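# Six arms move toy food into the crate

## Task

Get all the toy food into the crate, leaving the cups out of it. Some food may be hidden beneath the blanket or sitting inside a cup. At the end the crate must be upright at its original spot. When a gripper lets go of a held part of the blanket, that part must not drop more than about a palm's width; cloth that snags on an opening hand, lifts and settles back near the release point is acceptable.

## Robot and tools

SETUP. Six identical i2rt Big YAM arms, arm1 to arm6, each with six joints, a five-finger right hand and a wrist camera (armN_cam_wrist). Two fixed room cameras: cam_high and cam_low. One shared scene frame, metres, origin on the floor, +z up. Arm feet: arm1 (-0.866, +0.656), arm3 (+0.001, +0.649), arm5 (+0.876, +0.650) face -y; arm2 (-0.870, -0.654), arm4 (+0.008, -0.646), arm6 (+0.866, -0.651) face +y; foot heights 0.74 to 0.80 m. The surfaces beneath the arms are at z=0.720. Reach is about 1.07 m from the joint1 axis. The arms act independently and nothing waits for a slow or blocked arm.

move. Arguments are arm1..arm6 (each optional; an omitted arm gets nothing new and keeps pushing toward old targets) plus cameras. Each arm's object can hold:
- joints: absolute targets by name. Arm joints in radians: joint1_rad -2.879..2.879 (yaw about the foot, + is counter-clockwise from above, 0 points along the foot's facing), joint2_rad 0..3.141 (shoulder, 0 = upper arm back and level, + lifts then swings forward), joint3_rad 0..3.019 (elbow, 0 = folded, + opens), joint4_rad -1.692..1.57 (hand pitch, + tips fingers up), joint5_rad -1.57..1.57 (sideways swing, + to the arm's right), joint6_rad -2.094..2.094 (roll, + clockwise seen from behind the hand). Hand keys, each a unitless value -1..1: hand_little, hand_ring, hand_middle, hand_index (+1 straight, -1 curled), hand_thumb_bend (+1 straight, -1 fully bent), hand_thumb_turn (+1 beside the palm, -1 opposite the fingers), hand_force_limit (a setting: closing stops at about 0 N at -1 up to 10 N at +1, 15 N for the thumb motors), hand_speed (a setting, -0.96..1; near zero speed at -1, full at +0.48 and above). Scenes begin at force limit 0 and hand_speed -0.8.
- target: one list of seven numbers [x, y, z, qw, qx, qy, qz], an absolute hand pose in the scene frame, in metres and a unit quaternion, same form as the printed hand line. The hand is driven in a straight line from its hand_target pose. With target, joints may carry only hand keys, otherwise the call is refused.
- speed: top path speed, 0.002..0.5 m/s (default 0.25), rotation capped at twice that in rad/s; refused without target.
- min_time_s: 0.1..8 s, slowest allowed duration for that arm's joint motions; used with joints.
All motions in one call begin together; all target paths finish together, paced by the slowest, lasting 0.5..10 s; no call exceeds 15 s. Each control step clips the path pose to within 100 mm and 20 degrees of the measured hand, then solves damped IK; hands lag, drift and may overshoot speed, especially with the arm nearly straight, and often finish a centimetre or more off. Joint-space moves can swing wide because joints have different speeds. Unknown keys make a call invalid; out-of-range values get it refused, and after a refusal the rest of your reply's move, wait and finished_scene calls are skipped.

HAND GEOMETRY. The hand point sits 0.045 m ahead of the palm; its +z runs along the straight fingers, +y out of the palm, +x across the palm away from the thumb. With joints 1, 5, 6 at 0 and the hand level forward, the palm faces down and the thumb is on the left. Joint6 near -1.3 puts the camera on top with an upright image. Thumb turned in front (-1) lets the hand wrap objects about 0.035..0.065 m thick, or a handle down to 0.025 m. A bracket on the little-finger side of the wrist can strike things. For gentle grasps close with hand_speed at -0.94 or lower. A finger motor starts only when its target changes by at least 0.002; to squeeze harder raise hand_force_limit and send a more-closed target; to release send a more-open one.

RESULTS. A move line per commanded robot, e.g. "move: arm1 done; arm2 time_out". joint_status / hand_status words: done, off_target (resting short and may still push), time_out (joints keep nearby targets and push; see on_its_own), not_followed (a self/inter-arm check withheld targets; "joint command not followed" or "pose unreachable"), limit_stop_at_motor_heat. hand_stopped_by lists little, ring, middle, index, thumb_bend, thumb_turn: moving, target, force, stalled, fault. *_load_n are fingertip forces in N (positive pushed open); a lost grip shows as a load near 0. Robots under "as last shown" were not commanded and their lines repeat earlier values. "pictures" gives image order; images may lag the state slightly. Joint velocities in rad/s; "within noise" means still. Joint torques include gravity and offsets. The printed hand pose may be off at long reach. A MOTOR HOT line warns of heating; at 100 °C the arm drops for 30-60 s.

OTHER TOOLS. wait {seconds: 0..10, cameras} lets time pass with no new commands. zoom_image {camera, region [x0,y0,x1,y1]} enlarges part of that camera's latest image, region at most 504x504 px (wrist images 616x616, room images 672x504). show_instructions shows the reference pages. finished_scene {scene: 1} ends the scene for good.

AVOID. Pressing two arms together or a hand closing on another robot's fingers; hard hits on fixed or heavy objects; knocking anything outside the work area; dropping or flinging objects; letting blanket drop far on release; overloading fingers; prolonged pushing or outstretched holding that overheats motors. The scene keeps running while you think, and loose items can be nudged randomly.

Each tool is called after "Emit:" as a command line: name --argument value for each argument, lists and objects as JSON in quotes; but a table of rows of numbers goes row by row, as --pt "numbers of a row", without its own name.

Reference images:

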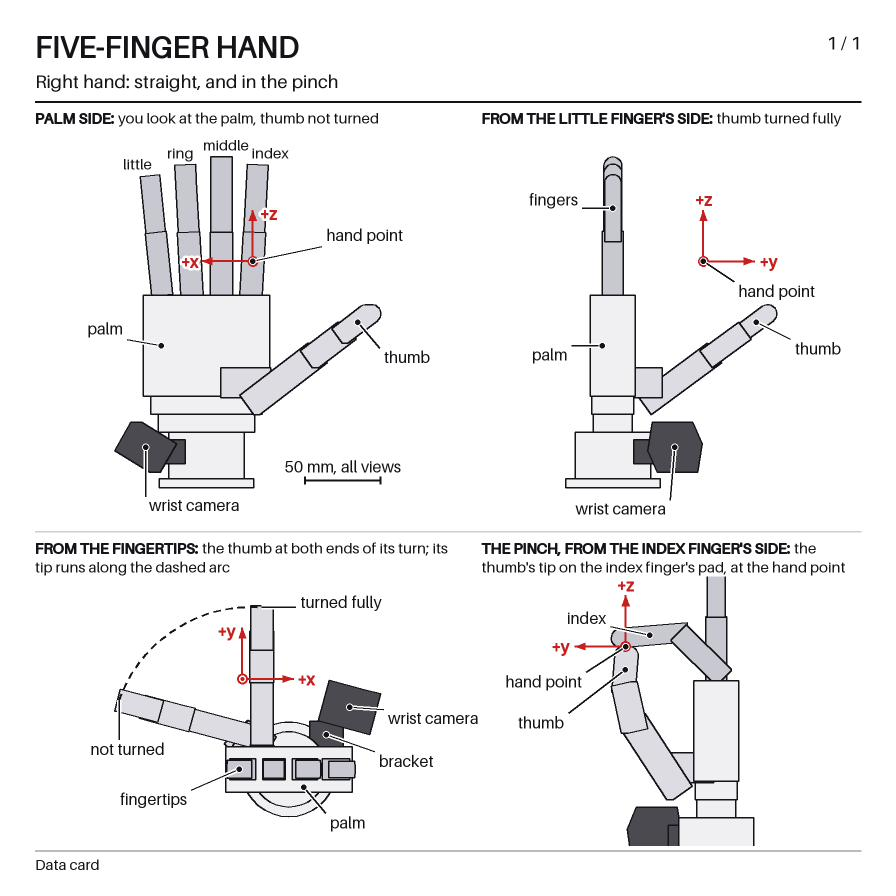

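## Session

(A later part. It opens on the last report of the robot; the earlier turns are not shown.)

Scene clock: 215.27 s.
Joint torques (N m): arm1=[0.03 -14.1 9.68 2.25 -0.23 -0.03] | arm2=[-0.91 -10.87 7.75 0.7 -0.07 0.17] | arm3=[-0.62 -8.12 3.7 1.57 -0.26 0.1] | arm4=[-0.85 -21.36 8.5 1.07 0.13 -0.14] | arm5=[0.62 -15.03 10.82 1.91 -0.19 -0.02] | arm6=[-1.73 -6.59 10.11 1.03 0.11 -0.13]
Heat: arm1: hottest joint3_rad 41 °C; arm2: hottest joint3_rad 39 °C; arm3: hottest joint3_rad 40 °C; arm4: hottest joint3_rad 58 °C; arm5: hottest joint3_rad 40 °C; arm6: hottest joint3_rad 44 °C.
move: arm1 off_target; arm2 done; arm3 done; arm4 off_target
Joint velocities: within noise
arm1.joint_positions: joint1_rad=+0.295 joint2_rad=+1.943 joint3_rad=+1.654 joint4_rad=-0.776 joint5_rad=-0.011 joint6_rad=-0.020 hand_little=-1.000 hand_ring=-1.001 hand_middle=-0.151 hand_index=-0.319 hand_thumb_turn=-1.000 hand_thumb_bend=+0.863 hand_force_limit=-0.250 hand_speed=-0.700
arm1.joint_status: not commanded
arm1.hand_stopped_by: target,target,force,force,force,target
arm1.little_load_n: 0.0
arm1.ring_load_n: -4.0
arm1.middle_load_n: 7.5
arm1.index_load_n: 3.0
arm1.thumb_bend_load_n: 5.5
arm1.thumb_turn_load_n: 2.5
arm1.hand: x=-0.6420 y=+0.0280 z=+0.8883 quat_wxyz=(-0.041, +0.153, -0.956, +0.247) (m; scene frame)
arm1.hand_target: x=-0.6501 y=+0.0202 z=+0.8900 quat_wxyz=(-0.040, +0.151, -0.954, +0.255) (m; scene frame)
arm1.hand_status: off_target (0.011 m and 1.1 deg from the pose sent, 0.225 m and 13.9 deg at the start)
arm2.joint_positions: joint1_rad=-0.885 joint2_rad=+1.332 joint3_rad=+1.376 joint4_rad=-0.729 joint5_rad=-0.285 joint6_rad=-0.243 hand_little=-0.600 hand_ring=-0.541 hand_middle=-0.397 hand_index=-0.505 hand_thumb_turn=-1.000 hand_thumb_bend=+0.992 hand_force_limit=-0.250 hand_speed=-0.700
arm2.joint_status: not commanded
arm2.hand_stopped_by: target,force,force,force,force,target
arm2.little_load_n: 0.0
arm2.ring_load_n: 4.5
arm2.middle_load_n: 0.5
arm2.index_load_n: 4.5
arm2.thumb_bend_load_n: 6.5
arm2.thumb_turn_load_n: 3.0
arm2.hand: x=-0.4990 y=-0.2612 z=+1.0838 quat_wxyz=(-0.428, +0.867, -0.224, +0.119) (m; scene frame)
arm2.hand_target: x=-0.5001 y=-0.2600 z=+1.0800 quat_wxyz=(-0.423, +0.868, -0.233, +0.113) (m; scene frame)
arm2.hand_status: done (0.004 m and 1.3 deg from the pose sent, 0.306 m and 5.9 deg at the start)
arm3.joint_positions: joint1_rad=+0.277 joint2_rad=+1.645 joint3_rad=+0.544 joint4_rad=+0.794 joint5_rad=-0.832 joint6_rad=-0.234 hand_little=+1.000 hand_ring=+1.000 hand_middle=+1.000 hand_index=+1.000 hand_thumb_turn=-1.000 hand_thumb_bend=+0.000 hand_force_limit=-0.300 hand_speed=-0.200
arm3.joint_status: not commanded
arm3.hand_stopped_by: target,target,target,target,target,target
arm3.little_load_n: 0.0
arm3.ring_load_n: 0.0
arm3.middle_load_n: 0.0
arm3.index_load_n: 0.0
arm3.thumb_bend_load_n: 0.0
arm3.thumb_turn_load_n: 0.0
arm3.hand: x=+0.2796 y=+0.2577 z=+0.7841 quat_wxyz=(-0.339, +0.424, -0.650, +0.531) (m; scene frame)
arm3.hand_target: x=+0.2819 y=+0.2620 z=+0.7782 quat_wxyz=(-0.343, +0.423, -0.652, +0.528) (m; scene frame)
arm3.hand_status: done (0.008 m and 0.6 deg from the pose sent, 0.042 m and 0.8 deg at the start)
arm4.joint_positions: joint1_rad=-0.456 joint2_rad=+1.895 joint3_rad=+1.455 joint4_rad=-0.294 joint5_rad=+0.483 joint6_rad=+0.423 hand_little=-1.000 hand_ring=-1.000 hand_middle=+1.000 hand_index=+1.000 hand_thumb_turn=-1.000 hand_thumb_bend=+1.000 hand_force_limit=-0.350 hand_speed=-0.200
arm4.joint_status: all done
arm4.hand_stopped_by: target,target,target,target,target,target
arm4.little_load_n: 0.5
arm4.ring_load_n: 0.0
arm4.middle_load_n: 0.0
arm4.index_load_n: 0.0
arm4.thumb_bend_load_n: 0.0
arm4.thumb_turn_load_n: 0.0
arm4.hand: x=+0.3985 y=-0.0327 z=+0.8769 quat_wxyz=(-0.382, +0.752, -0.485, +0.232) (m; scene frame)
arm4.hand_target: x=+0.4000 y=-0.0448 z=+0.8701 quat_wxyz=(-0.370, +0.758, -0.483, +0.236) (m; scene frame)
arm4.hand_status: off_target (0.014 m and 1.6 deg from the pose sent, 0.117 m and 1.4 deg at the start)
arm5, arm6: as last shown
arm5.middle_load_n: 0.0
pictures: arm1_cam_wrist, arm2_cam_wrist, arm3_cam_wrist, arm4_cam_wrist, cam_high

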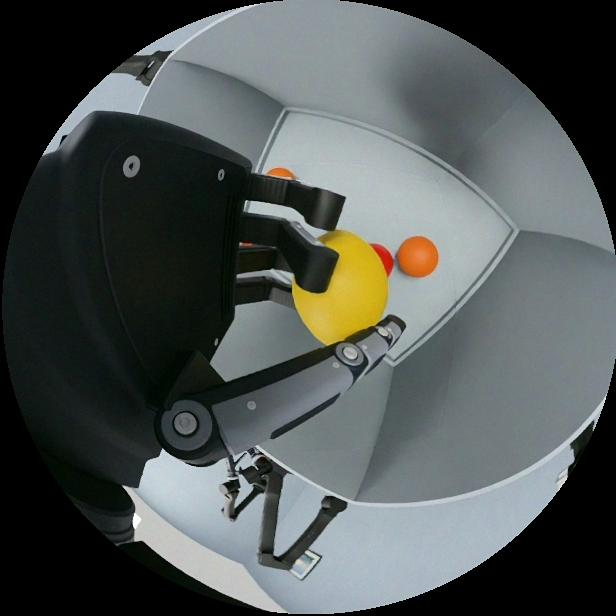

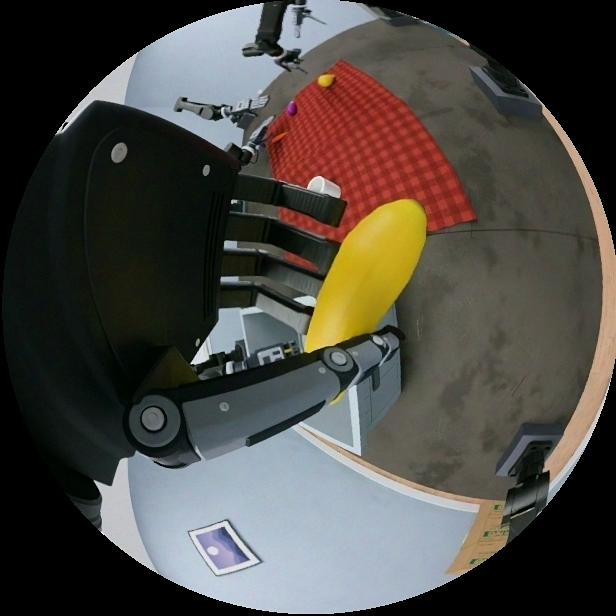

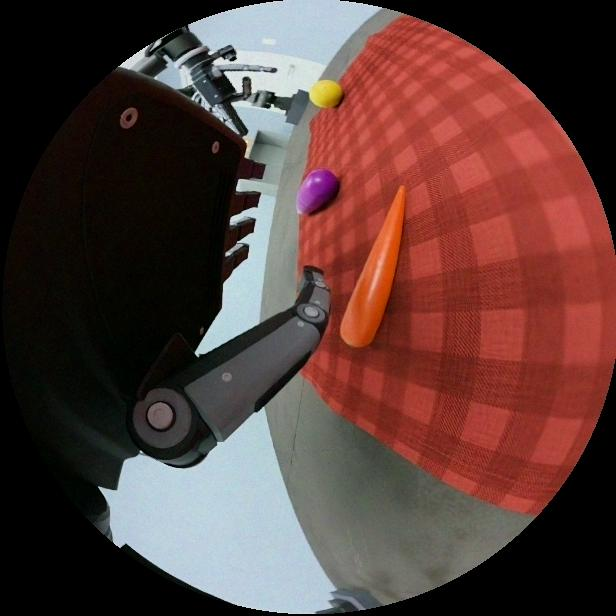

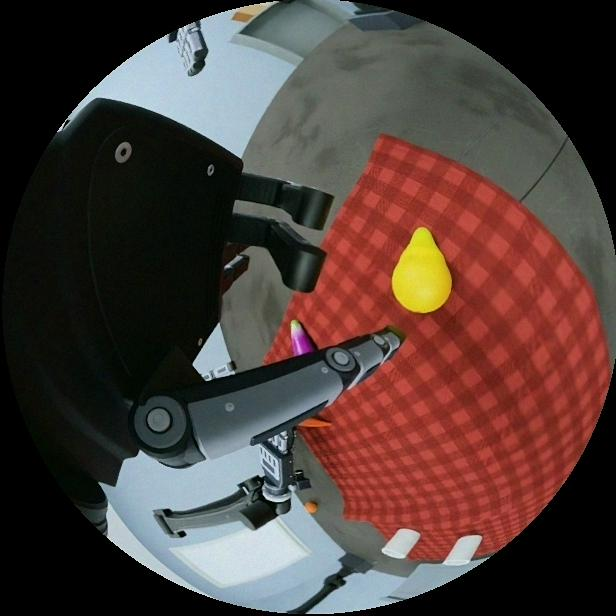

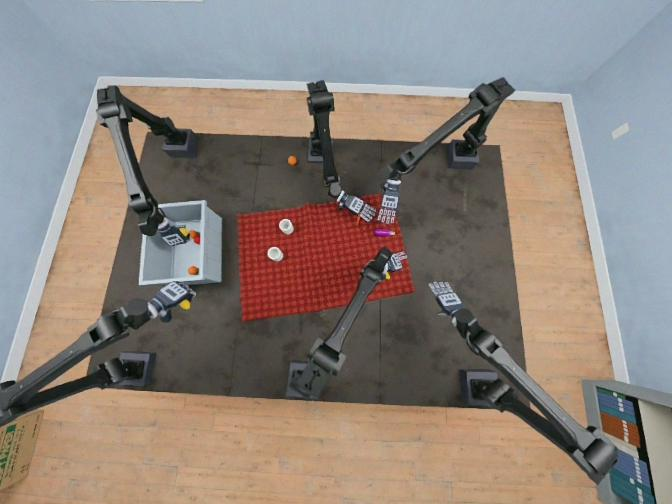

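Emit:
move --arm4 '{"target":[0.368,-0.040,0.80,0.3697,-0.758,0.4829,-0.2356],"speed":0.1}' --arm1 '{"target":[-0.628,-0.036,0.777,0.0405,-0.1511,0.9540,-0.2556],"speed":0.1}' --arm3 '{"target":[0.281,0.271,0.738,0.3427,-0.4232,0.6517,-0.5278],"speed":0.05}' --arm5 '{"target":[0.46,0.27,0.93,-0.0229,0.047,0.8975,-0.4378],"speed":0.15}' --cameras '["arm1_cam_wrist","arm3_cam_wrist","arm4_cam_wrist"]'

Scene clock: 218.70 s.
Joint torques (N m): arm1=[0.73 -13.63 11.96 1.94 -0.1 0.03] | arm2=[-0.79 -10.87 7.65 0.65 -0.05 0.11] | arm3=[-0.56 -7.59 2.24 0.99 -0.02 -0.04] | arm4=[0.56 -18.55 8.2 1.99 0.4 0.11] | arm5=[-0.85 -14.45 7.45 1.16 -0.41 -0.26] | arm6=[-1.85 -6.59 10.09 1.05 0.12 -0.13]
Heat: arm1: hottest joint3_rad 41 °C; arm2: hottest joint3_rad 38 °C; arm3: hottest joint3_rad 40 °C; arm4: hottest joint3_rad 57 °C; arm5: hottest joint3_rad 40 °C; arm6: hottest joint3_rad 44 °C.
move: arm1 off_target; arm3 off_target; arm4 off_target; arm5 done
Joint velocities: within noise
arm1.joint_positions: joint1_rad=+0.294 joint2_rad=+2.173 joint3_rad=+1.747 joint4_rad=-0.629 joint5_rad=-0.011 joint6_rad=-0.020 hand_little=-1.000 hand_ring=-1.001 hand_middle=-0.151 hand_index=-0.319 hand_thumb_turn=-1.000 hand_thumb_bend=+0.864 hand_force_limit=-0.250 hand_speed=-0.700
arm1.joint_status: not commanded
arm1.hand_stopped_by: target,target,force,force,force,target
arm1.little_load_n: 0.0
arm1.ring_load_n: -4.0
arm1.middle_load_n: 7.5
arm1.index_load_n: 2.5
arm1.thumb_bend_load_n: 6.5
arm1.thumb_turn_load_n: 2.5
arm1.hand: x=-0.6265 y=-0.0235 z=+0.7853 quat_wxyz=(-0.041, +0.153, -0.955, +0.251) (m; scene frame)
arm1.hand_target: x=-0.6284 y=-0.0354 z=+0.7771 quat_wxyz=(-0.040, +0.151, -0.954, +0.256) (m; scene frame)
arm1.hand_status: off_target (0.015 m and 0.5 deg from the pose sent, 0.129 m and 1.1 deg at the start)
arm2, arm6: as last shown
arm2.index_load_n: 5.0
arm2.hand_target: x=-0.5001 y=-0.2600 z=+1.0800 quat_wxyz=(-0.423, +0.868, -0.232, +0.114) (m; scene frame)
arm3.joint_positions: joint1_rad=+0.284 joint2_rad=+1.760 joint3_rad=+0.522 joint4_rad=+0.976 joint5_rad=-0.830 joint6_rad=-0.220 hand_little=+1.000 hand_ring=+1.000 hand_middle=+1.000 hand_index=+1.000 hand_thumb_turn=-1.000 hand_thumb_bend=-0.001 hand_force_limit=-0.300 hand_speed=-0.200
arm3.joint_status: not commanded
arm3.hand_stopped_by: target,target,target,target,target,target
arm3.little_load_n: 0.0
arm3.ring_load_n: 0.0
arm3.middle_load_n: 0.0
arm3.index_load_n: 0.0
arm3.thumb_bend_load_n: -3.5
arm3.thumb_turn_load_n: 1.0
arm3.hand: x=+0.2825 y=+0.2610 z=+0.7582 quat_wxyz=(-0.340, +0.425, -0.638, +0.544) (m; scene frame)
arm3.hand_target: x=+0.2806 y=+0.2714 z=+0.7388 quat_wxyz=(-0.343, +0.423, -0.652, +0.528) (m; scene frame)
arm3.hand_status: off_target (0.023 m and 2.5 deg from the pose sent, 0.048 m and 0.6 deg at the start)
arm4.joint_positions: joint1_rad=-0.425 joint2_rad=+1.930 joint3_rad=+1.351 joint4_rad=-0.168 joint5_rad=+0.513 joint6_rad=+0.433 hand_little=-1.000 hand_ring=-1.000 hand_middle=+1.000 hand_index=+1.000 hand_thumb_turn=-1.000 hand_thumb_bend=+1.000 hand_force_limit=-0.350 hand_speed=-0.200
arm4.joint_status: not commanded
arm4.hand_stopped_by: target,target,target,target,target,target
arm4.little_load_n: 0.0
arm4.ring_load_n: 0.0
arm4.middle_load_n: 0.0
arm4.index_load_n: 0.0
arm4.thumb_bend_load_n: 0.0
arm4.thumb_turn_load_n: 0.0
arm4.hand: x=+0.3757 y=-0.0394 z=+0.8226 quat_wxyz=(-0.379, +0.754, -0.481, +0.238) (m; scene frame)
arm4.hand_target: x=+0.3679 y=-0.0407 z=+0.8005 quat_wxyz=(-0.370, +0.758, -0.483, +0.236) (m; scene frame)
arm4.hand_status: off_target (0.024 m and 1.2 deg from the pose sent, 0.083 m and 1.6 deg at the start)
arm5.joint_positions: joint1_rad=-1.018 joint2_rad=+1.631 joint3_rad=+1.229 joint4_rad=-0.496 joint5_rad=-0.679 joint6_rad=-0.671 hand_little=+1.000 hand_ring=+1.000 hand_middle=+1.000 hand_index=+1.000 hand_thumb_turn=-1.000 hand_thumb_bend=+1.000 hand_force_limit=-0.200 hand_speed=+0.000
arm5.joint_status: not commanded
arm5.hand_stopped_by: target,target,target,target,target,target
arm5.little_load_n: 0.0
arm5.ring_load_n: 0.0
arm5.middle_load_n: 0.0
arm5.index_load_n: 0.0
arm5.thumb_bend_load_n: -0.5
arm5.thumb_turn_load_n: 0.0
arm5.hand: x=+0.4598 y=+0.2632 z=+0.9344 quat_wxyz=(+0.025, -0.045, -0.896, +0.442) (m; scene frame)
arm5.hand_target: x=+0.4600 y=+0.2699 z=+0.9300 quat_wxyz=(+0.023, -0.047, -0.898, +0.438) (m; scene frame)
arm5.hand_status: done (0.008 m and 0.6 deg from the pose sent, 0.086 m and 1.1 deg at the start)
pictures: arm1_cam_wrist, arm3_cam_wrist, arm4_cam_wrist

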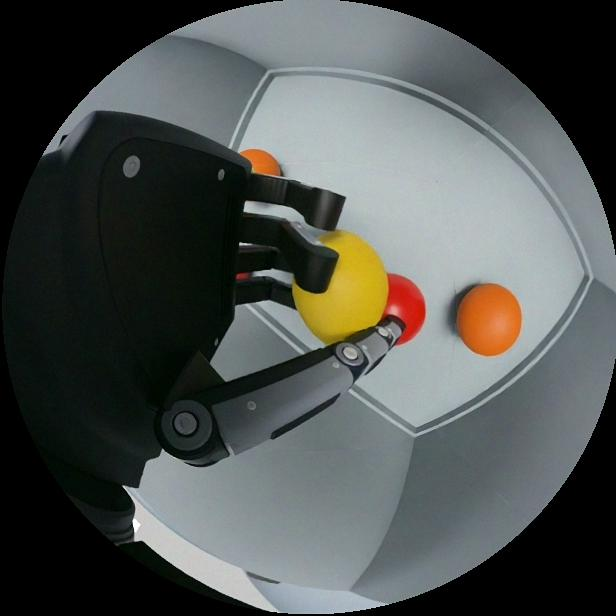

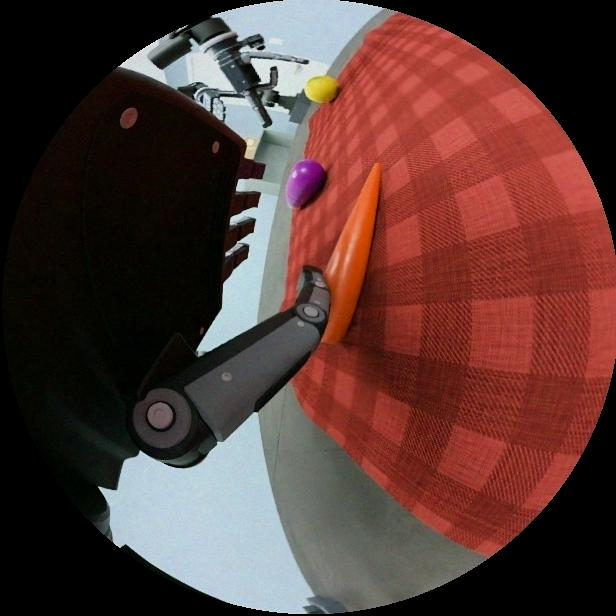

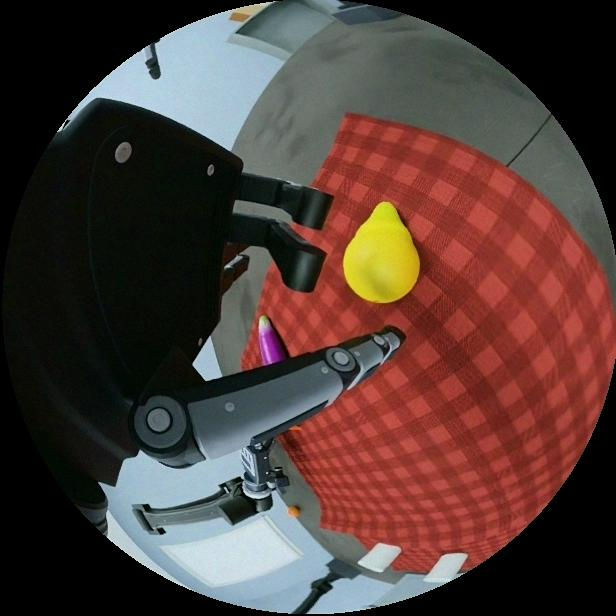

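Emit:
move --arm1 '{"joints":{"hand_speed":-0.5,"hand_index":1.0,"hand_middle":1.0,"hand_thumb_bend":1.0}}' --arm3 '{"target":[0.274,0.275,0.795,0.3427,-0.4232,0.6517,-0.5278],"speed":0.1}' --cameras '["arm1_cam_wrist","arm3_cam_wrist","arm4_cam_wrist"]'

Scene clock: 221.97 s.
Joint torques (N m): arm1=[0.56 -14.04 11.89 1.94 -0.1 0.02] | arm2=[-0.79 -10.93 7.68 0.75 -0.06 0.11] | arm3=[-1.44 -7.94 4.41 0.12 -0.32 -0.08] | arm4=[0.56 -18.49 8.2 1.98 0.4 0.11] | arm5=[-0.85 -14.56 7.47 1.16 -0.41 -0.26] | arm6=[-1.73 -6.65 10.11 1.01 0.11 -0.13]
Heat: arm1: hottest joint3_rad 41 °C; arm2: hottest joint3_rad 38 °C; arm3: hottest joint3_rad 39 °C; arm4: hottest joint3_rad 56 °C; arm5: hottest joint3_rad 40 °C; arm6: hottest joint3_rad 44 °C.
move: arm1 done; arm3 done
Joint velocities: within noise
arm1.joint_positions: joint1_rad=+0.294 joint2_rad=+2.179 joint3_rad=+1.748 joint4_rad=-0.628 joint5_rad=-0.011 joint6_rad=-0.020 hand_little=-1.000 hand_ring=-1.000 hand_middle=+1.000 hand_index=+1.000 hand_thumb_turn=-1.000 hand_thumb_bend=+1.000 hand_force_limit=-0.250 hand_speed=-0.500
arm1.joint_status: all done
arm1.hand_stopped_by: target,target,target,target,target,target
arm1.little_load_n: 0.0
arm1.ring_load_n: -0.5
arm1.middle_load_n: 0.0
arm1.index_load_n: 0.0
arm1.thumb_bend_load_n: 0.5
arm1.thumb_turn_load_n: 0.0
arm1.hand: x=-0.6266 y=-0.0232 z=+0.7820 quat_wxyz=(-0.041, +0.153, -0.955, +0.249) (m; scene frame)
arm1.hand_target: x=-0.6284 y=-0.0354 z=+0.7771 quat_wxyz=(-0.040, +0.151, -0.954, +0.256) (m; scene frame)
arm1.hand_status: not commanded
arm2, arm4, arm5, arm6: as last shown
arm2.middle_load_n: 0.0
arm3.joint_positions: joint1_rad=+0.282 joint2_rad=+1.568 joint3_rad=+0.505 joint4_rad=+0.773 joint5_rad=-0.839 joint6_rad=-0.223 hand_little=+1.000 hand_ring=+1.000 hand_middle=+1.000 hand_index=+1.000 hand_thumb_turn=-1.000 hand_thumb_bend=+0.000 hand_force_limit=-0.300 hand_speed=-0.200
arm3.joint_status: not commanded
arm3.hand_stopped_by: target,target,target,target,target,target
arm3.little_load_n: 0.0
arm3.ring_load_n: 0.0
arm3.middle_load_n: -0.5
arm3.index_load_n: -0.5
arm3.thumb_bend_load_n: 0.0
arm3.thumb_turn_load_n: 0.0
arm3.hand: x=+0.2783 y=+0.2747 z=+0.8005 quat_wxyz=(-0.344, +0.425, -0.645, +0.534) (m; scene frame)
arm3.hand_target: x=+0.2741 y=+0.2750 z=+0.7952 quat_wxyz=(-0.343, +0.423, -0.652, +0.528) (m; scene frame)
arm3.hand_status: done (0.007 m and 1.1 deg from the pose sent, 0.040 m and 2.5 deg at the start)
arm4.hand: x=+0.3757 y=-0.0393 z=+0.8227 quat_wxyz=(-0.379, +0.754, -0.481, +0.238) (m; scene frame)
arm5.joint_positions: joint1_rad=-1.018 joint2_rad=+1.631 joint3_rad=+1.229 joint4_rad=-0.496 joint5_rad=-0.679 joint6_rad=-0.672 hand_little=+1.000 hand_ring=+1.000 hand_middle=+1.000 hand_index=+1.000 hand_thumb_turn=-1.000 hand_thumb_bend=+1.000 hand_force_limit=-0.200 hand_speed=+0.000
arm5.index_load_n: -0.5
arm5.thumb_bend_load_n: 0.0
pictures: arm1_cam_wrist, arm3_cam_wrist, arm4_cam_wrist

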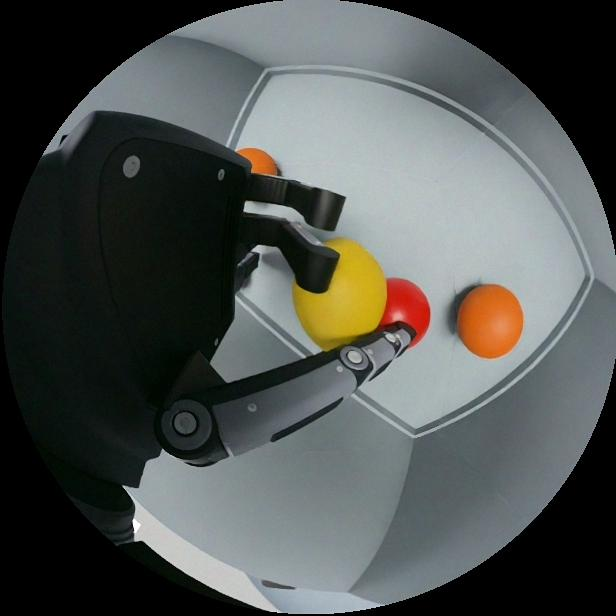

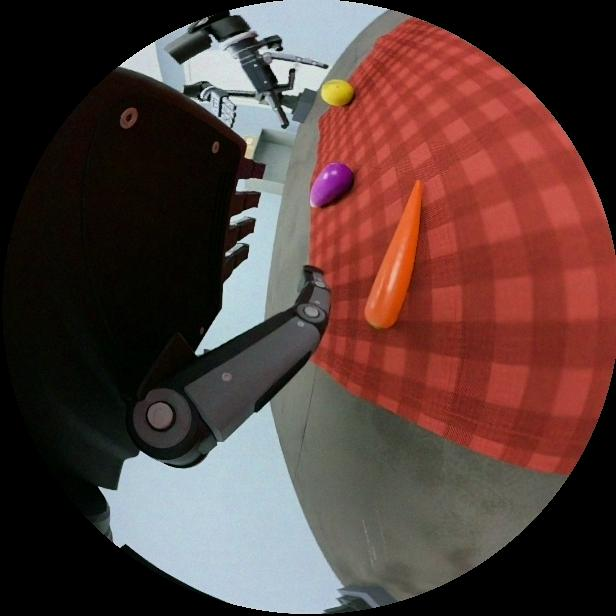

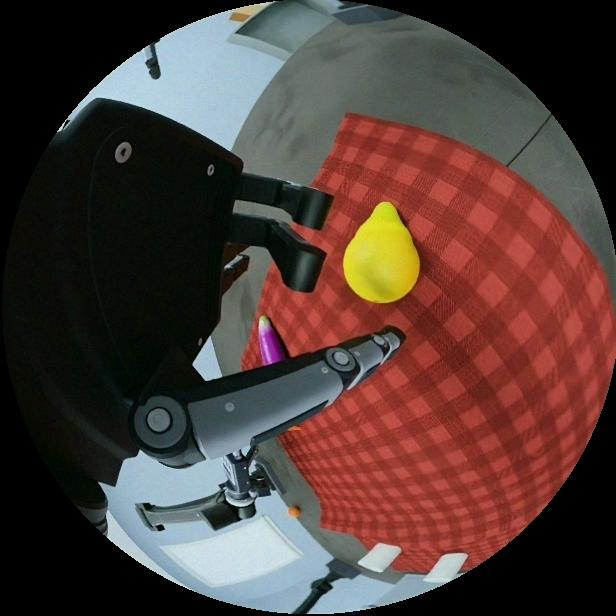

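Emit:
move --arm1 '{"target":[-0.635,-0.02,1.12,0.0405,-0.1511,0.9540,-0.2556],"speed":0.2}' --arm3 '{"target":[0.264,0.281,0.735,0.3427,-0.4232,0.6517,-0.5278],"speed":0.06}' --arm4 '{"target":[0.373,-0.053,0.765,0.3697,-0.758,0.4829,-0.2356],"speed":0.06}' --cameras '["arm1_cam_wrist","arm3_cam_wrist","arm4_cam_wrist"]'

Scene clock: 225.60 s.
Joint torques (N m): arm1=[0.5 -16.62 13.63 1.05 -0.13 0.02] | arm2=[-0.56 -10.99 7.69 0.62 -0.08 0.12] | arm3=[-2.61 -5.42 1.94 0.85 0.17 -0.11] | arm4=[-0.73 -18.14 7.57 1.98 0.14 -0.01] | arm5=[-0.91 -14.51 7.47 1.16 -0.41 -0.27] | arm6=[-1.73 -6.42 10.1 1.02 0.12 -0.13]
Heat: arm1: hottest joint3_rad 41 °C; arm2: hottest joint3_rad 38 °C; arm3: hottest joint3_rad 39 °C; arm4: hottest joint3_rad 55 °C; arm5: hottest joint3_rad 40 °C; arm6: hottest joint3_rad 44 °C.
move: arm1 off_target; arm3 off_target; arm4 off_target
Joint velocities: within noise
arm1.joint_positions: joint1_rad=+0.294 joint2_rad=+2.172 joint3_rad=+2.588 joint4_rad=-1.509 joint5_rad=-0.011 joint6_rad=-0.020 hand_little=-1.000 hand_ring=-1.000 hand_middle=+1.000 hand_index=+1.000 hand_thumb_turn=-1.000 hand_thumb_bend=+1.000 hand_force_limit=-0.250 hand_speed=-0.500
arm1.joint_status: not commanded
arm1.hand_stopped_by: target,target,target,target,target,target
arm1.little_load_n: 0.0
arm1.ring_load_n: 0.0
arm1.middle_load_n: 0.0
arm1.index_load_n: 0.0
arm1.thumb_bend_load_n: 0.0
arm1.thumb_turn_load_n: 0.0
arm1.hand: x=-0.6294 y=-0.0155 z=+1.0957 quat_wxyz=(-0.039, +0.154, -0.959, +0.234) (m; scene frame)
arm1.hand_target: x=-0.6353 y=-0.0191 z=+1.1196 quat_wxyz=(-0.040, +0.151, -0.954, +0.256) (m; scene frame)
arm1.hand_status: off_target (0.025 m and 2.6 deg from the pose sent, 0.338 m and 0.8 deg at the start)
arm2, arm5, arm6: as last shown
arm2.index_load_n: 4.5
arm3.joint_positions: joint1_rad=+0.266 joint2_rad=+1.747 joint3_rad=+0.484 joint4_rad=+0.998 joint5_rad=-0.871 joint6_rad=-0.231 hand_little=+1.000 hand_ring=+1.000 hand_middle=+1.000 hand_index=+1.000 hand_thumb_turn=-1.000 hand_thumb_bend=-0.001 hand_force_limit=-0.300 hand_speed=-0.200
arm3.joint_status: not commanded
arm3.hand_stopped_by: target,target,target,target,target,target
arm3.little_load_n: 0.0
arm3.ring_load_n: 0.0
arm3.middle_load_n: 0.0
arm3.index_load_n: 0.0
arm3.thumb_bend_load_n: -5.5
arm3.thumb_turn_load_n: 1.5
arm3.hand: x=+0.2739 y=+0.2758 z=+0.7580 quat_wxyz=(-0.346, +0.432, -0.631, +0.543) (m; scene frame)
arm3.hand_target: x=+0.2641 y=+0.2819 z=+0.7361 quat_wxyz=(-0.343, +0.423, -0.652, +0.528) (m; scene frame)
arm3.hand_status: off_target (0.026 m and 3.1 deg from the pose sent, 0.067 m and 1.0 deg at the start)
arm4.joint_positions: joint1_rad=-0.425 joint2_rad=+1.963 joint3_rad=+1.298 joint4_rad=-0.070 joint5_rad=+0.506 joint6_rad=+0.433 hand_little=-1.000 hand_ring=-1.000 hand_middle=+1.000 hand_index=+1.000 hand_thumb_turn=-1.000 hand_thumb_bend=+1.000 hand_force_limit=-0.350 hand_speed=-0.200
arm4.joint_status: not commanded
arm4.hand_stopped_by: target,target,target,target,target,target
arm4.little_load_n: 0.0
arm4.ring_load_n: 0.0
arm4.middle_load_n: 0.0
arm4.index_load_n: 0.0
arm4.thumb_bend_load_n: 0.0
arm4.thumb_turn_load_n: 0.0
arm4.hand: x=+0.3719 y=-0.0436 z=+0.7916 quat_wxyz=(-0.385, +0.752, -0.481, +0.234) (m; scene frame)
arm4.hand_target: x=+0.3725 y=-0.0538 z=+0.7656 quat_wxyz=(-0.369, +0.758, -0.483, +0.236) (m; scene frame)
arm4.hand_status: off_target (0.028 m and 1.9 deg from the pose sent, 0.059 m and 1.2 deg at the start)
arm6.ring_load_n: -0.5
arm6.thumb_turn_load_n: 0.5
pictures: arm1_cam_wrist, arm3_cam_wrist, arm4_cam_wrist

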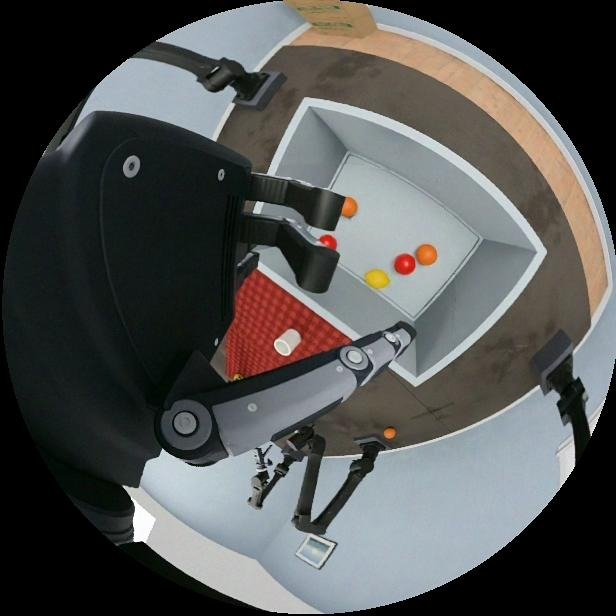

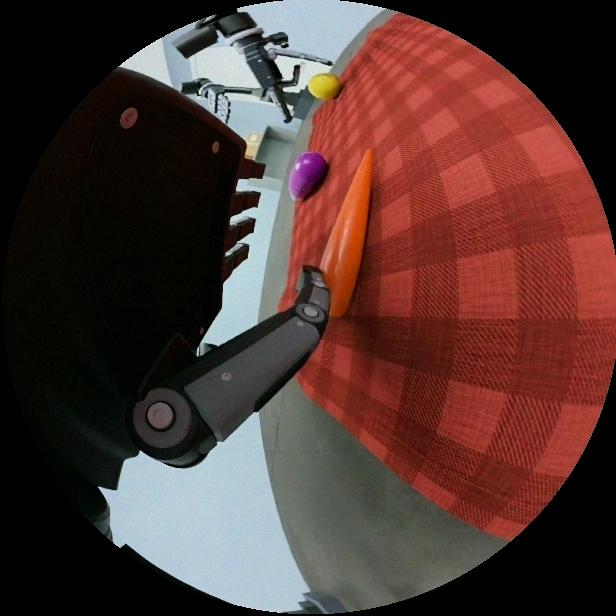

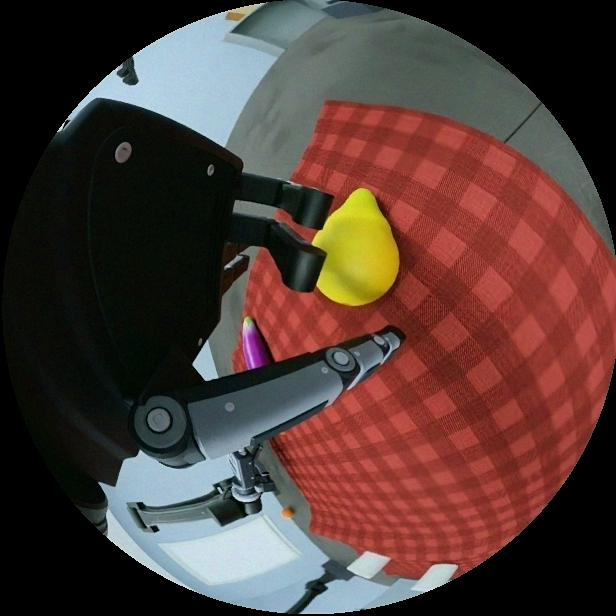

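Emit:
move --arm1 '{"target":[-0.19,0.60,0.93,0.1818,-0.3727,0.8178,-0.3989],"speed":0.28}' --arm2 '{"target":[-0.69,-0.08,1.10,0.2550,-0.9519,0.1636,-0.0438],"speed":0.15}' --arm3 '{"target":[0.250,0.290,0.79,0.3427,-0.4232,0.6517,-0.5278],"speed":0.1}' --arm4 '{"target":[0.385,-0.070,0.742,0.3697,-0.758,0.4829,-0.2356],"speed":0.06}' --cameras '["arm1_cam_wrist","arm2_cam_wrist","arm3_cam_wrist","arm4_cam_wrist"]'

Scene clock: 231.07 s.
Joint torques (N m): arm1=[0.85 -11.99 14.2 2.58 0.32 0.16] | arm2=[-0.85 -16.85 10.67 0.12 0.11 0.1] | arm3=[-2.37 -8.06 3.77 0.49 -0.44 -0.09] | arm4=[-0.85 -18.02 7.17 2.02 0.12 -0.14] | arm5=[-0.85 -14.56 7.47 1.16 -0.41 -0.26] | arm6=[-1.79 -6.65 10.1 1.03 0.11 -0.13]
Heat: arm1: hottest joint3_rad 41 °C; arm2: hottest joint3_rad 38 °C; arm3: hottest joint3_rad 39 °C; arm4: hottest joint3_rad 54 °C; arm5: hottest joint3_rad 40 °C; arm6: hottest joint3_rad 44 °C.
move: arm1 off_target; arm2 off_target; arm3 done; arm4 off_target
Joint velocities: within noise
arm1.joint_positions: joint1_rad=+1.570 joint2_rad=+1.763 joint3_rad=+1.327 joint4_rad=-0.439 joint5_rad=+0.538 joint6_rad=+0.477 hand_little=-1.000 hand_ring=-1.000 hand_middle=+1.000 hand_index=+1.000 hand_thumb_turn=-1.000 hand_thumb_bend=+1.000 hand_force_limit=-0.250 hand_speed=-0.500
arm1.joint_status: not commanded
arm1.hand_stopped_by: target,target,target,target,target,target
arm1.little_load_n: 0.0
arm1.ring_load_n: 0.0
arm1.middle_load_n: 0.0
arm1.index_load_n: 0.0
arm1.thumb_bend_load_n: 0.0
arm1.thumb_turn_load_n: 0.0
arm1.hand: x=-0.2168 y=+0.6032 z=+0.8994 quat_wxyz=(-0.152, +0.394, -0.821, +0.384) (m; scene frame)
arm1.hand_target: x=-0.1923 y=+0.6001 z=+0.9308 quat_wxyz=(-0.182, +0.373, -0.818, +0.399) (m; scene frame)
arm1.hand_status: off_target (0.041 m and 4.6 deg from the pose sent, 0.774 m and 39.2 deg at the start)
arm2.joint_positions: joint1_rad=-0.357 joint2_rad=+1.729 joint3_rad=+1.965 joint4_rad=-1.316 joint5_rad=-0.014 joint6_rad=-0.029 hand_little=-0.600 hand_ring=-0.541 hand_middle=-0.397 hand_index=-0.505 hand_thumb_turn=-1.000 hand_thumb_bend=+0.992 hand_force_limit=-0.250 hand_speed=-0.700
arm2.joint_status: not commanded
arm2.hand_stopped_by: target,force,force,force,force,target
arm2.little_load_n: 0.5
arm2.ring_load_n: 4.5
arm2.middle_load_n: 0.5
arm2.index_load_n: 4.5
arm2.thumb_bend_load_n: 6.5
arm2.thumb_turn_load_n: 3.0
arm2.hand: x=-0.6930 y=-0.0884 z=+1.0830 quat_wxyz=(-0.240, +0.957, -0.156, +0.041) (m; scene frame)
arm2.hand_target: x=-0.6903 y=-0.0807 z=+1.1000 quat_wxyz=(-0.256, +0.952, -0.163, +0.044) (m; scene frame)
arm2.hand_status: off_target (0.019 m and 2.0 deg from the pose sent, 0.264 m and 24.7 deg at the start)
arm3.joint_positions: joint1_rad=+0.224 joint2_rad=+1.552 joint3_rad=+0.454 joint4_rad=+0.781 joint5_rad=-0.893 joint6_rad=-0.252 hand_little=+1.000 hand_ring=+1.000 hand_middle=+1.000 hand_index=+1.000 hand_thumb_turn=-1.000 hand_thumb_bend=+0.000 hand_force_limit=-0.300 hand_speed=-0.200
arm3.joint_status: not commanded
arm3.hand_stopped_by: target,target,target,target,target,target
arm3.little_load_n: -0.5
arm3.ring_load_n: -0.5
arm3.middle_load_n: 0.0
arm3.index_load_n: 0.0
arm3.thumb_bend_load_n: 0.0
arm3.thumb_turn_load_n: 0.0
arm3.hand: x=+0.2545 y=+0.2876 z=+0.7930 quat_wxyz=(-0.344, +0.425, -0.647, +0.532) (m; scene frame)
arm3.hand_target: x=+0.2501 y=+0.2901 z=+0.7899 quat_wxyz=(-0.343, +0.423, -0.652, +0.528) (m; scene frame)
arm3.hand_status: done (0.006 m and 0.8 deg from the pose sent, 0.042 m and 3.1 deg at the start)
arm4.joint_positions: joint1_rad=-0.456 joint2_rad=+1.985 joint3_rad=+1.257 joint4_rad=+0.007 joint5_rad=+0.483 joint6_rad=+0.423 hand_little=-1.000 hand_ring=-1.000 hand_middle=+1.000 hand_index=+1.000 hand_thumb_turn=-1.000 hand_thumb_bend=+1.000 hand_force_limit=-0.350 hand_speed=-0.200
arm4.joint_status: not commanded
arm4.hand_stopped_by: target,target,target,target,target,target
arm4.little_load_n: 0.0
arm4.ring_load_n: 0.5
arm4.middle_load_n: 0.0
arm4.index_load_n: 0.0
arm4.thumb_bend_load_n: 0.0
arm4.thumb_turn_load_n: 0.0
arm4.hand: x=+0.3838 y=-0.0578 z=+0.7695 quat_wxyz=(-0.387, +0.749, -0.486, +0.231) (m; scene frame)
arm4.hand_target: x=+0.3844 y=-0.0706 z=+0.7429 quat_wxyz=(-0.370, +0.758, -0.483, +0.235) (m; scene frame)
arm4.hand_status: off_target (0.030 m and 2.3 deg from the pose sent, 0.058 m and 1.9 deg at the start)
arm5, arm6: as last shown
arm5.middle_load_n: -0.5
arm5.index_load_n: 0.0
arm6.ring_load_n: 0.0
arm6.thumb_turn_load_n: 0.0
pictures: arm1_cam_wrist, arm2_cam_wrist, arm3_cam_wrist, arm4_cam_wrist

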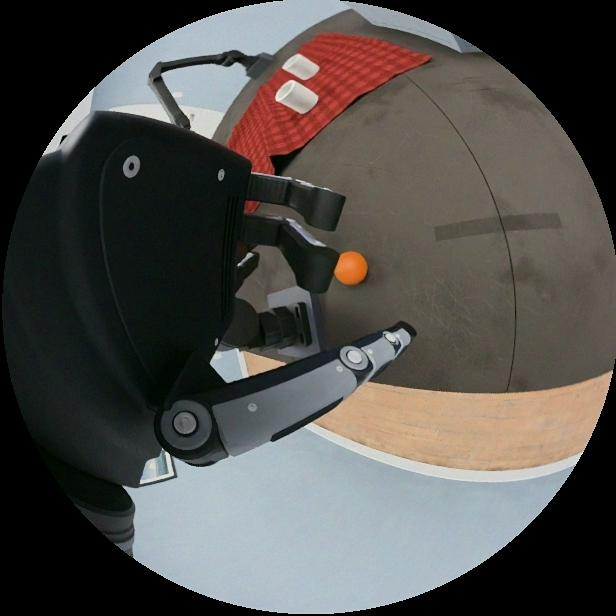

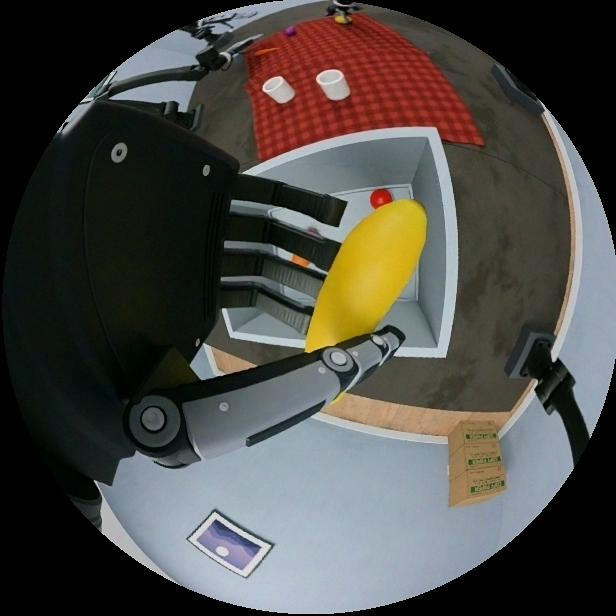

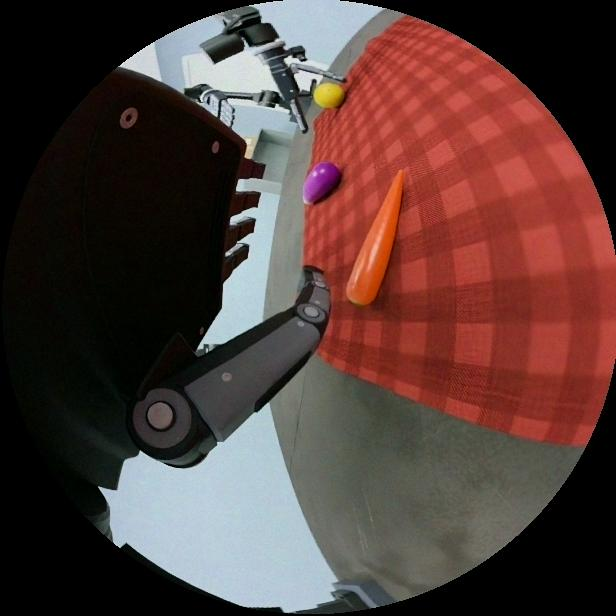

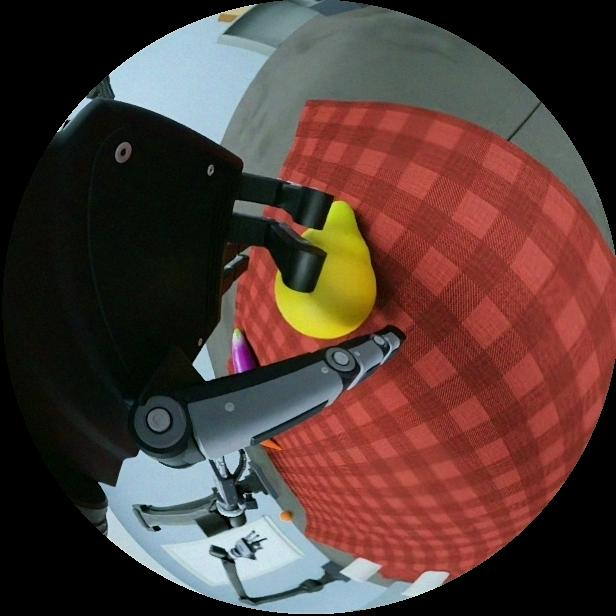

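Emit:
move --arm1 '{"target":[-0.145,0.577,0.762,0.1818,-0.3727,0.8178,-0.3989],"speed":0.12}' --arm2 '{"target":[-0.695,-0.07,0.90,0.2550,-0.9519,0.1636,-0.0438],"speed":0.15}' --arm3 '{"target":[0.249,0.276,0.728,0.3427,-0.4232,0.6517,-0.5278],"speed":0.06}' --arm4 '{"joints":{"hand_speed":-0.65,"hand_force_limit":-0.4,"hand_index":-0.5,"hand_middle":-0.5}}' --cameras '["arm1_cam_wrist","arm2_cam_wrist","arm3_cam_wrist","arm4_cam_wrist"]'

Scene clock: 233.87 s.
Joint torques (N m): arm1=[-0.03 -13.33 11.55 2.51 0.08 -0.05] | arm2=[-0.26 -17.61 7.27 1.03 0.11 0.11] | arm3=[-2.08 -6.59 4.44 1.09 0.09 -0.09] | arm4=[-0.85 -18.02 7.15 2 0.13 -0.14] | arm5=[-0.85 -14.51 7.47 1.16 -0.41 -0.26] | arm6=[-1.79 -6.53 10.09 1.02 0.12 -0.14]
Heat: arm1: hottest joint3_rad 42 °C; arm2: hottest joint3_rad 38 °C; arm3: hottest joint3_rad 39 °C; arm4: hottest joint3_rad 54 °C; arm5: hottest joint3_rad 40 °C; arm6: hottest joint3_rad 44 °C.
move: arm1 off_target; arm2 done; arm3 off_target; arm4 off_target
Joint velocities: within noise
arm1.joint_positions: joint1_rad=+1.544 joint2_rad=+2.081 joint3_rad=+1.348 joint4_rad=-0.098 joint5_rad=+0.519 joint6_rad=+0.466 hand_little=-1.000 hand_ring=-1.000 hand_middle=+1.000 hand_index=+1.000 hand_thumb_turn=-1.000 hand_thumb_bend=+1.000 hand_force_limit=-0.250 hand_speed=-0.500
arm1.joint_status: not commanded
arm1.hand_stopped_by: target,target,target,target,target,target
arm1.little_load_n: 0.0
arm1.ring_load_n: 0.0
arm1.middle_load_n: 0.0
arm1.index_load_n: 0.0
arm1.thumb_bend_load_n: 0.0
arm1.thumb_turn_load_n: 0.0
arm1.hand: x=-0.1650 y=+0.5887 z=+0.7496 quat_wxyz=(-0.168, +0.383, -0.821, +0.389) (m; scene frame)
arm1.hand_target: x=-0.1462 y=+0.5770 z=+0.7626 quat_wxyz=(-0.182, +0.373, -0.818, +0.399) (m; scene frame)
arm1.hand_status: off_target (0.026 m and 2.3 deg from the pose sent, 0.157 m and 4.6 deg at the start)
arm2.joint_positions: joint1_rad=-0.349 joint2_rad=+1.750 joint3_rad=+1.503 joint4_rad=-0.816 joint5_rad=-0.006 joint6_rad=-0.017 hand_little=-0.600 hand_ring=-0.541 hand_middle=-0.397 hand_index=-0.505 hand_thumb_turn=-1.000 hand_thumb_bend=+0.992 hand_force_limit=-0.250 hand_speed=-0.700
arm2.joint_status: not commanded
arm2.hand_stopped_by: target,force,force,force,force,target
arm2.little_load_n: 0.0
arm2.ring_load_n: 4.5
arm2.middle_load_n: 0.5
arm2.index_load_n: 4.5
arm2.thumb_bend_load_n: 6.5
arm2.thumb_turn_load_n: 3.0
arm2.hand: x=-0.6922 y=-0.0764 z=+0.8991 quat_wxyz=(-0.248, +0.955, -0.159, +0.044) (m; scene frame)
arm2.hand_target: x=-0.6949 y=-0.0701 z=+0.9001 quat_wxyz=(-0.255, +0.952, -0.164, +0.044) (m; scene frame)
arm2.hand_status: done (0.007 m and 1.0 deg from the pose sent, 0.184 m and 2.1 deg at the start)
arm3.joint_positions: joint1_rad=+0.212 joint2_rad=+1.784 joint3_rad=+0.454 joint4_rad=+0.993 joint5_rad=-0.915 joint6_rad=-0.259 hand_little=+1.000 hand_ring=+1.000 hand_middle=+1.000 hand_index=+1.000 hand_thumb_turn=-1.000 hand_thumb_bend=-0.001 hand_force_limit=-0.300 hand_speed=-0.200
arm3.joint_status: not commanded
arm3.hand_stopped_by: target,target,target,target,target,target
arm3.little_load_n: 0.0
arm3.ring_load_n: 0.0
arm3.middle_load_n: 0.0
arm3.index_load_n: 0.0
arm3.thumb_bend_load_n: -3.5
arm3.thumb_turn_load_n: 1.0
arm3.hand: x=+0.2512 y=+0.2871 z=+0.7360 quat_wxyz=(-0.350, +0.426, -0.648, +0.525) (m; scene frame)
arm3.hand_target: x=+0.2488 y=+0.2764 z=+0.7283 quat_wxyz=(-0.343, +0.423, -0.652, +0.528) (m; scene frame)
arm3.hand_status: off_target (0.014 m and 1.0 deg from the pose sent, 0.066 m and 0.8 deg at the start)
arm4.joint_positions: joint1_rad=-0.456 joint2_rad=+1.986 joint3_rad=+1.257 joint4_rad=+0.007 joint5_rad=+0.482 joint6_rad=+0.422 hand_little=-1.000 hand_ring=-1.000 hand_middle=-0.028 hand_index=-0.190 hand_thumb_turn=-1.000 hand_thumb_bend=+1.000 hand_force_limit=-0.400 hand_speed=-0.650
arm4.joint_status: hand_middle off_target (ended at -0.028, target -0.500); hand_index off_target (ended at -0.190, target -0.500); the others done
arm4.hand_stopped_by: target,target,force,force,target,target
arm4.little_load_n: 0.0
arm4.ring_load_n: 0.0
arm4.middle_load_n: 5.0
arm4.index_load_n: 5.0
arm4.thumb_bend_load_n: 1.5
arm4.thumb_turn_load_n: 0.5
arm4.hand: x=+0.3836 y=-0.0579 z=+0.7690 quat_wxyz=(-0.387, +0.749, -0.485, +0.231) (m; scene frame)
arm4.hand_target: x=+0.3843 y=-0.0706 z=+0.7429 quat_wxyz=(-0.370, +0.758, -0.483, +0.235) (m; scene frame)
arm4.hand_status: not commanded
arm5: as last shown
arm5.middle_load_n: 0.0
arm6.joint_positions: joint1_rad=+0.654 joint2_rad=+1.221 joint3_rad=+0.920 joint4_rad=-0.410 joint5_rad=+0.360 joint6_rad=+0.306 hand_little=+1.000 hand_ring=+1.000 hand_middle=+1.000 hand_index=+1.000 hand_thumb_turn=-1.000 hand_thumb_bend=+1.000 hand_force_limit=-0.200 hand_speed=-0.500
arm6.joint_status: not commanded
arm6.hand_stopped_by: target,target,target,target,target,target
arm6.little_load_n: 0.0
arm6.ring_load_n: 0.0
arm6.middle_load_n: 0.0
arm6.index_load_n: 0.0
arm6.thumb_bend_load_n: 0.0
arm6.thumb_turn_load_n: 0.0
arm6.hand: x=+0.5759 y=-0.2495 z=+0.9728 quat_wxyz=(-0.441, +0.892, +0.090, -0.051) (m; scene frame)
arm6.hand_target: x=+0.5799 y=-0.2500 z=+0.9700 quat_wxyz=(-0.436, +0.894, +0.094, -0.046) (m; scene frame)
arm6.hand_status: not commanded
pictures: arm1_cam_wrist, arm2_cam_wrist, arm3_cam_wrist, arm4_cam_wrist

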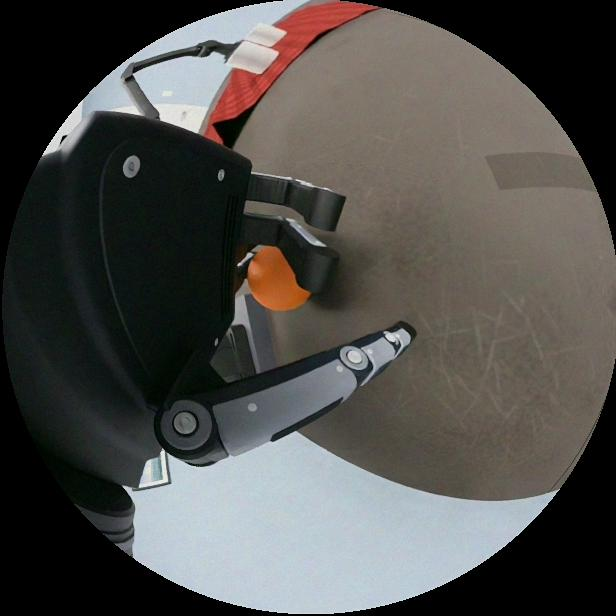

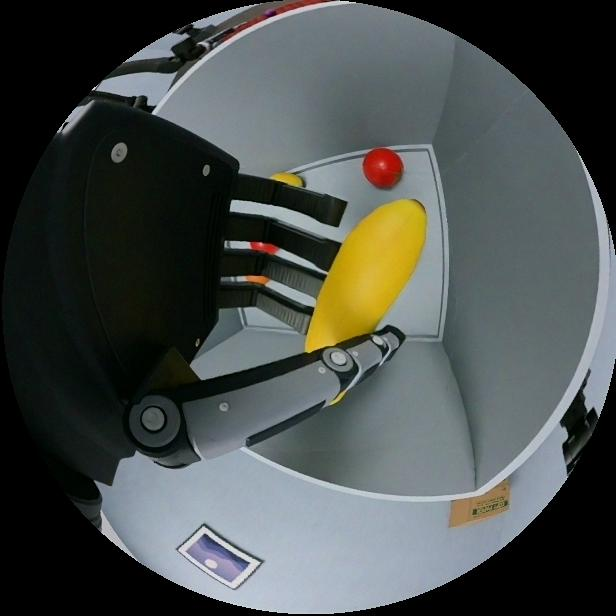

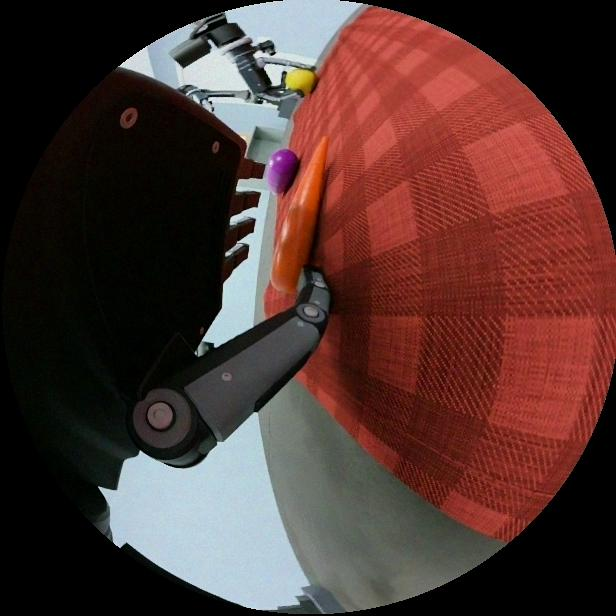

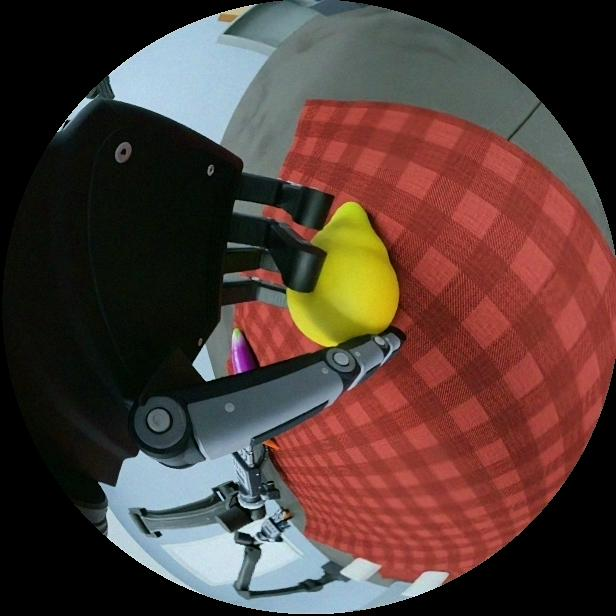

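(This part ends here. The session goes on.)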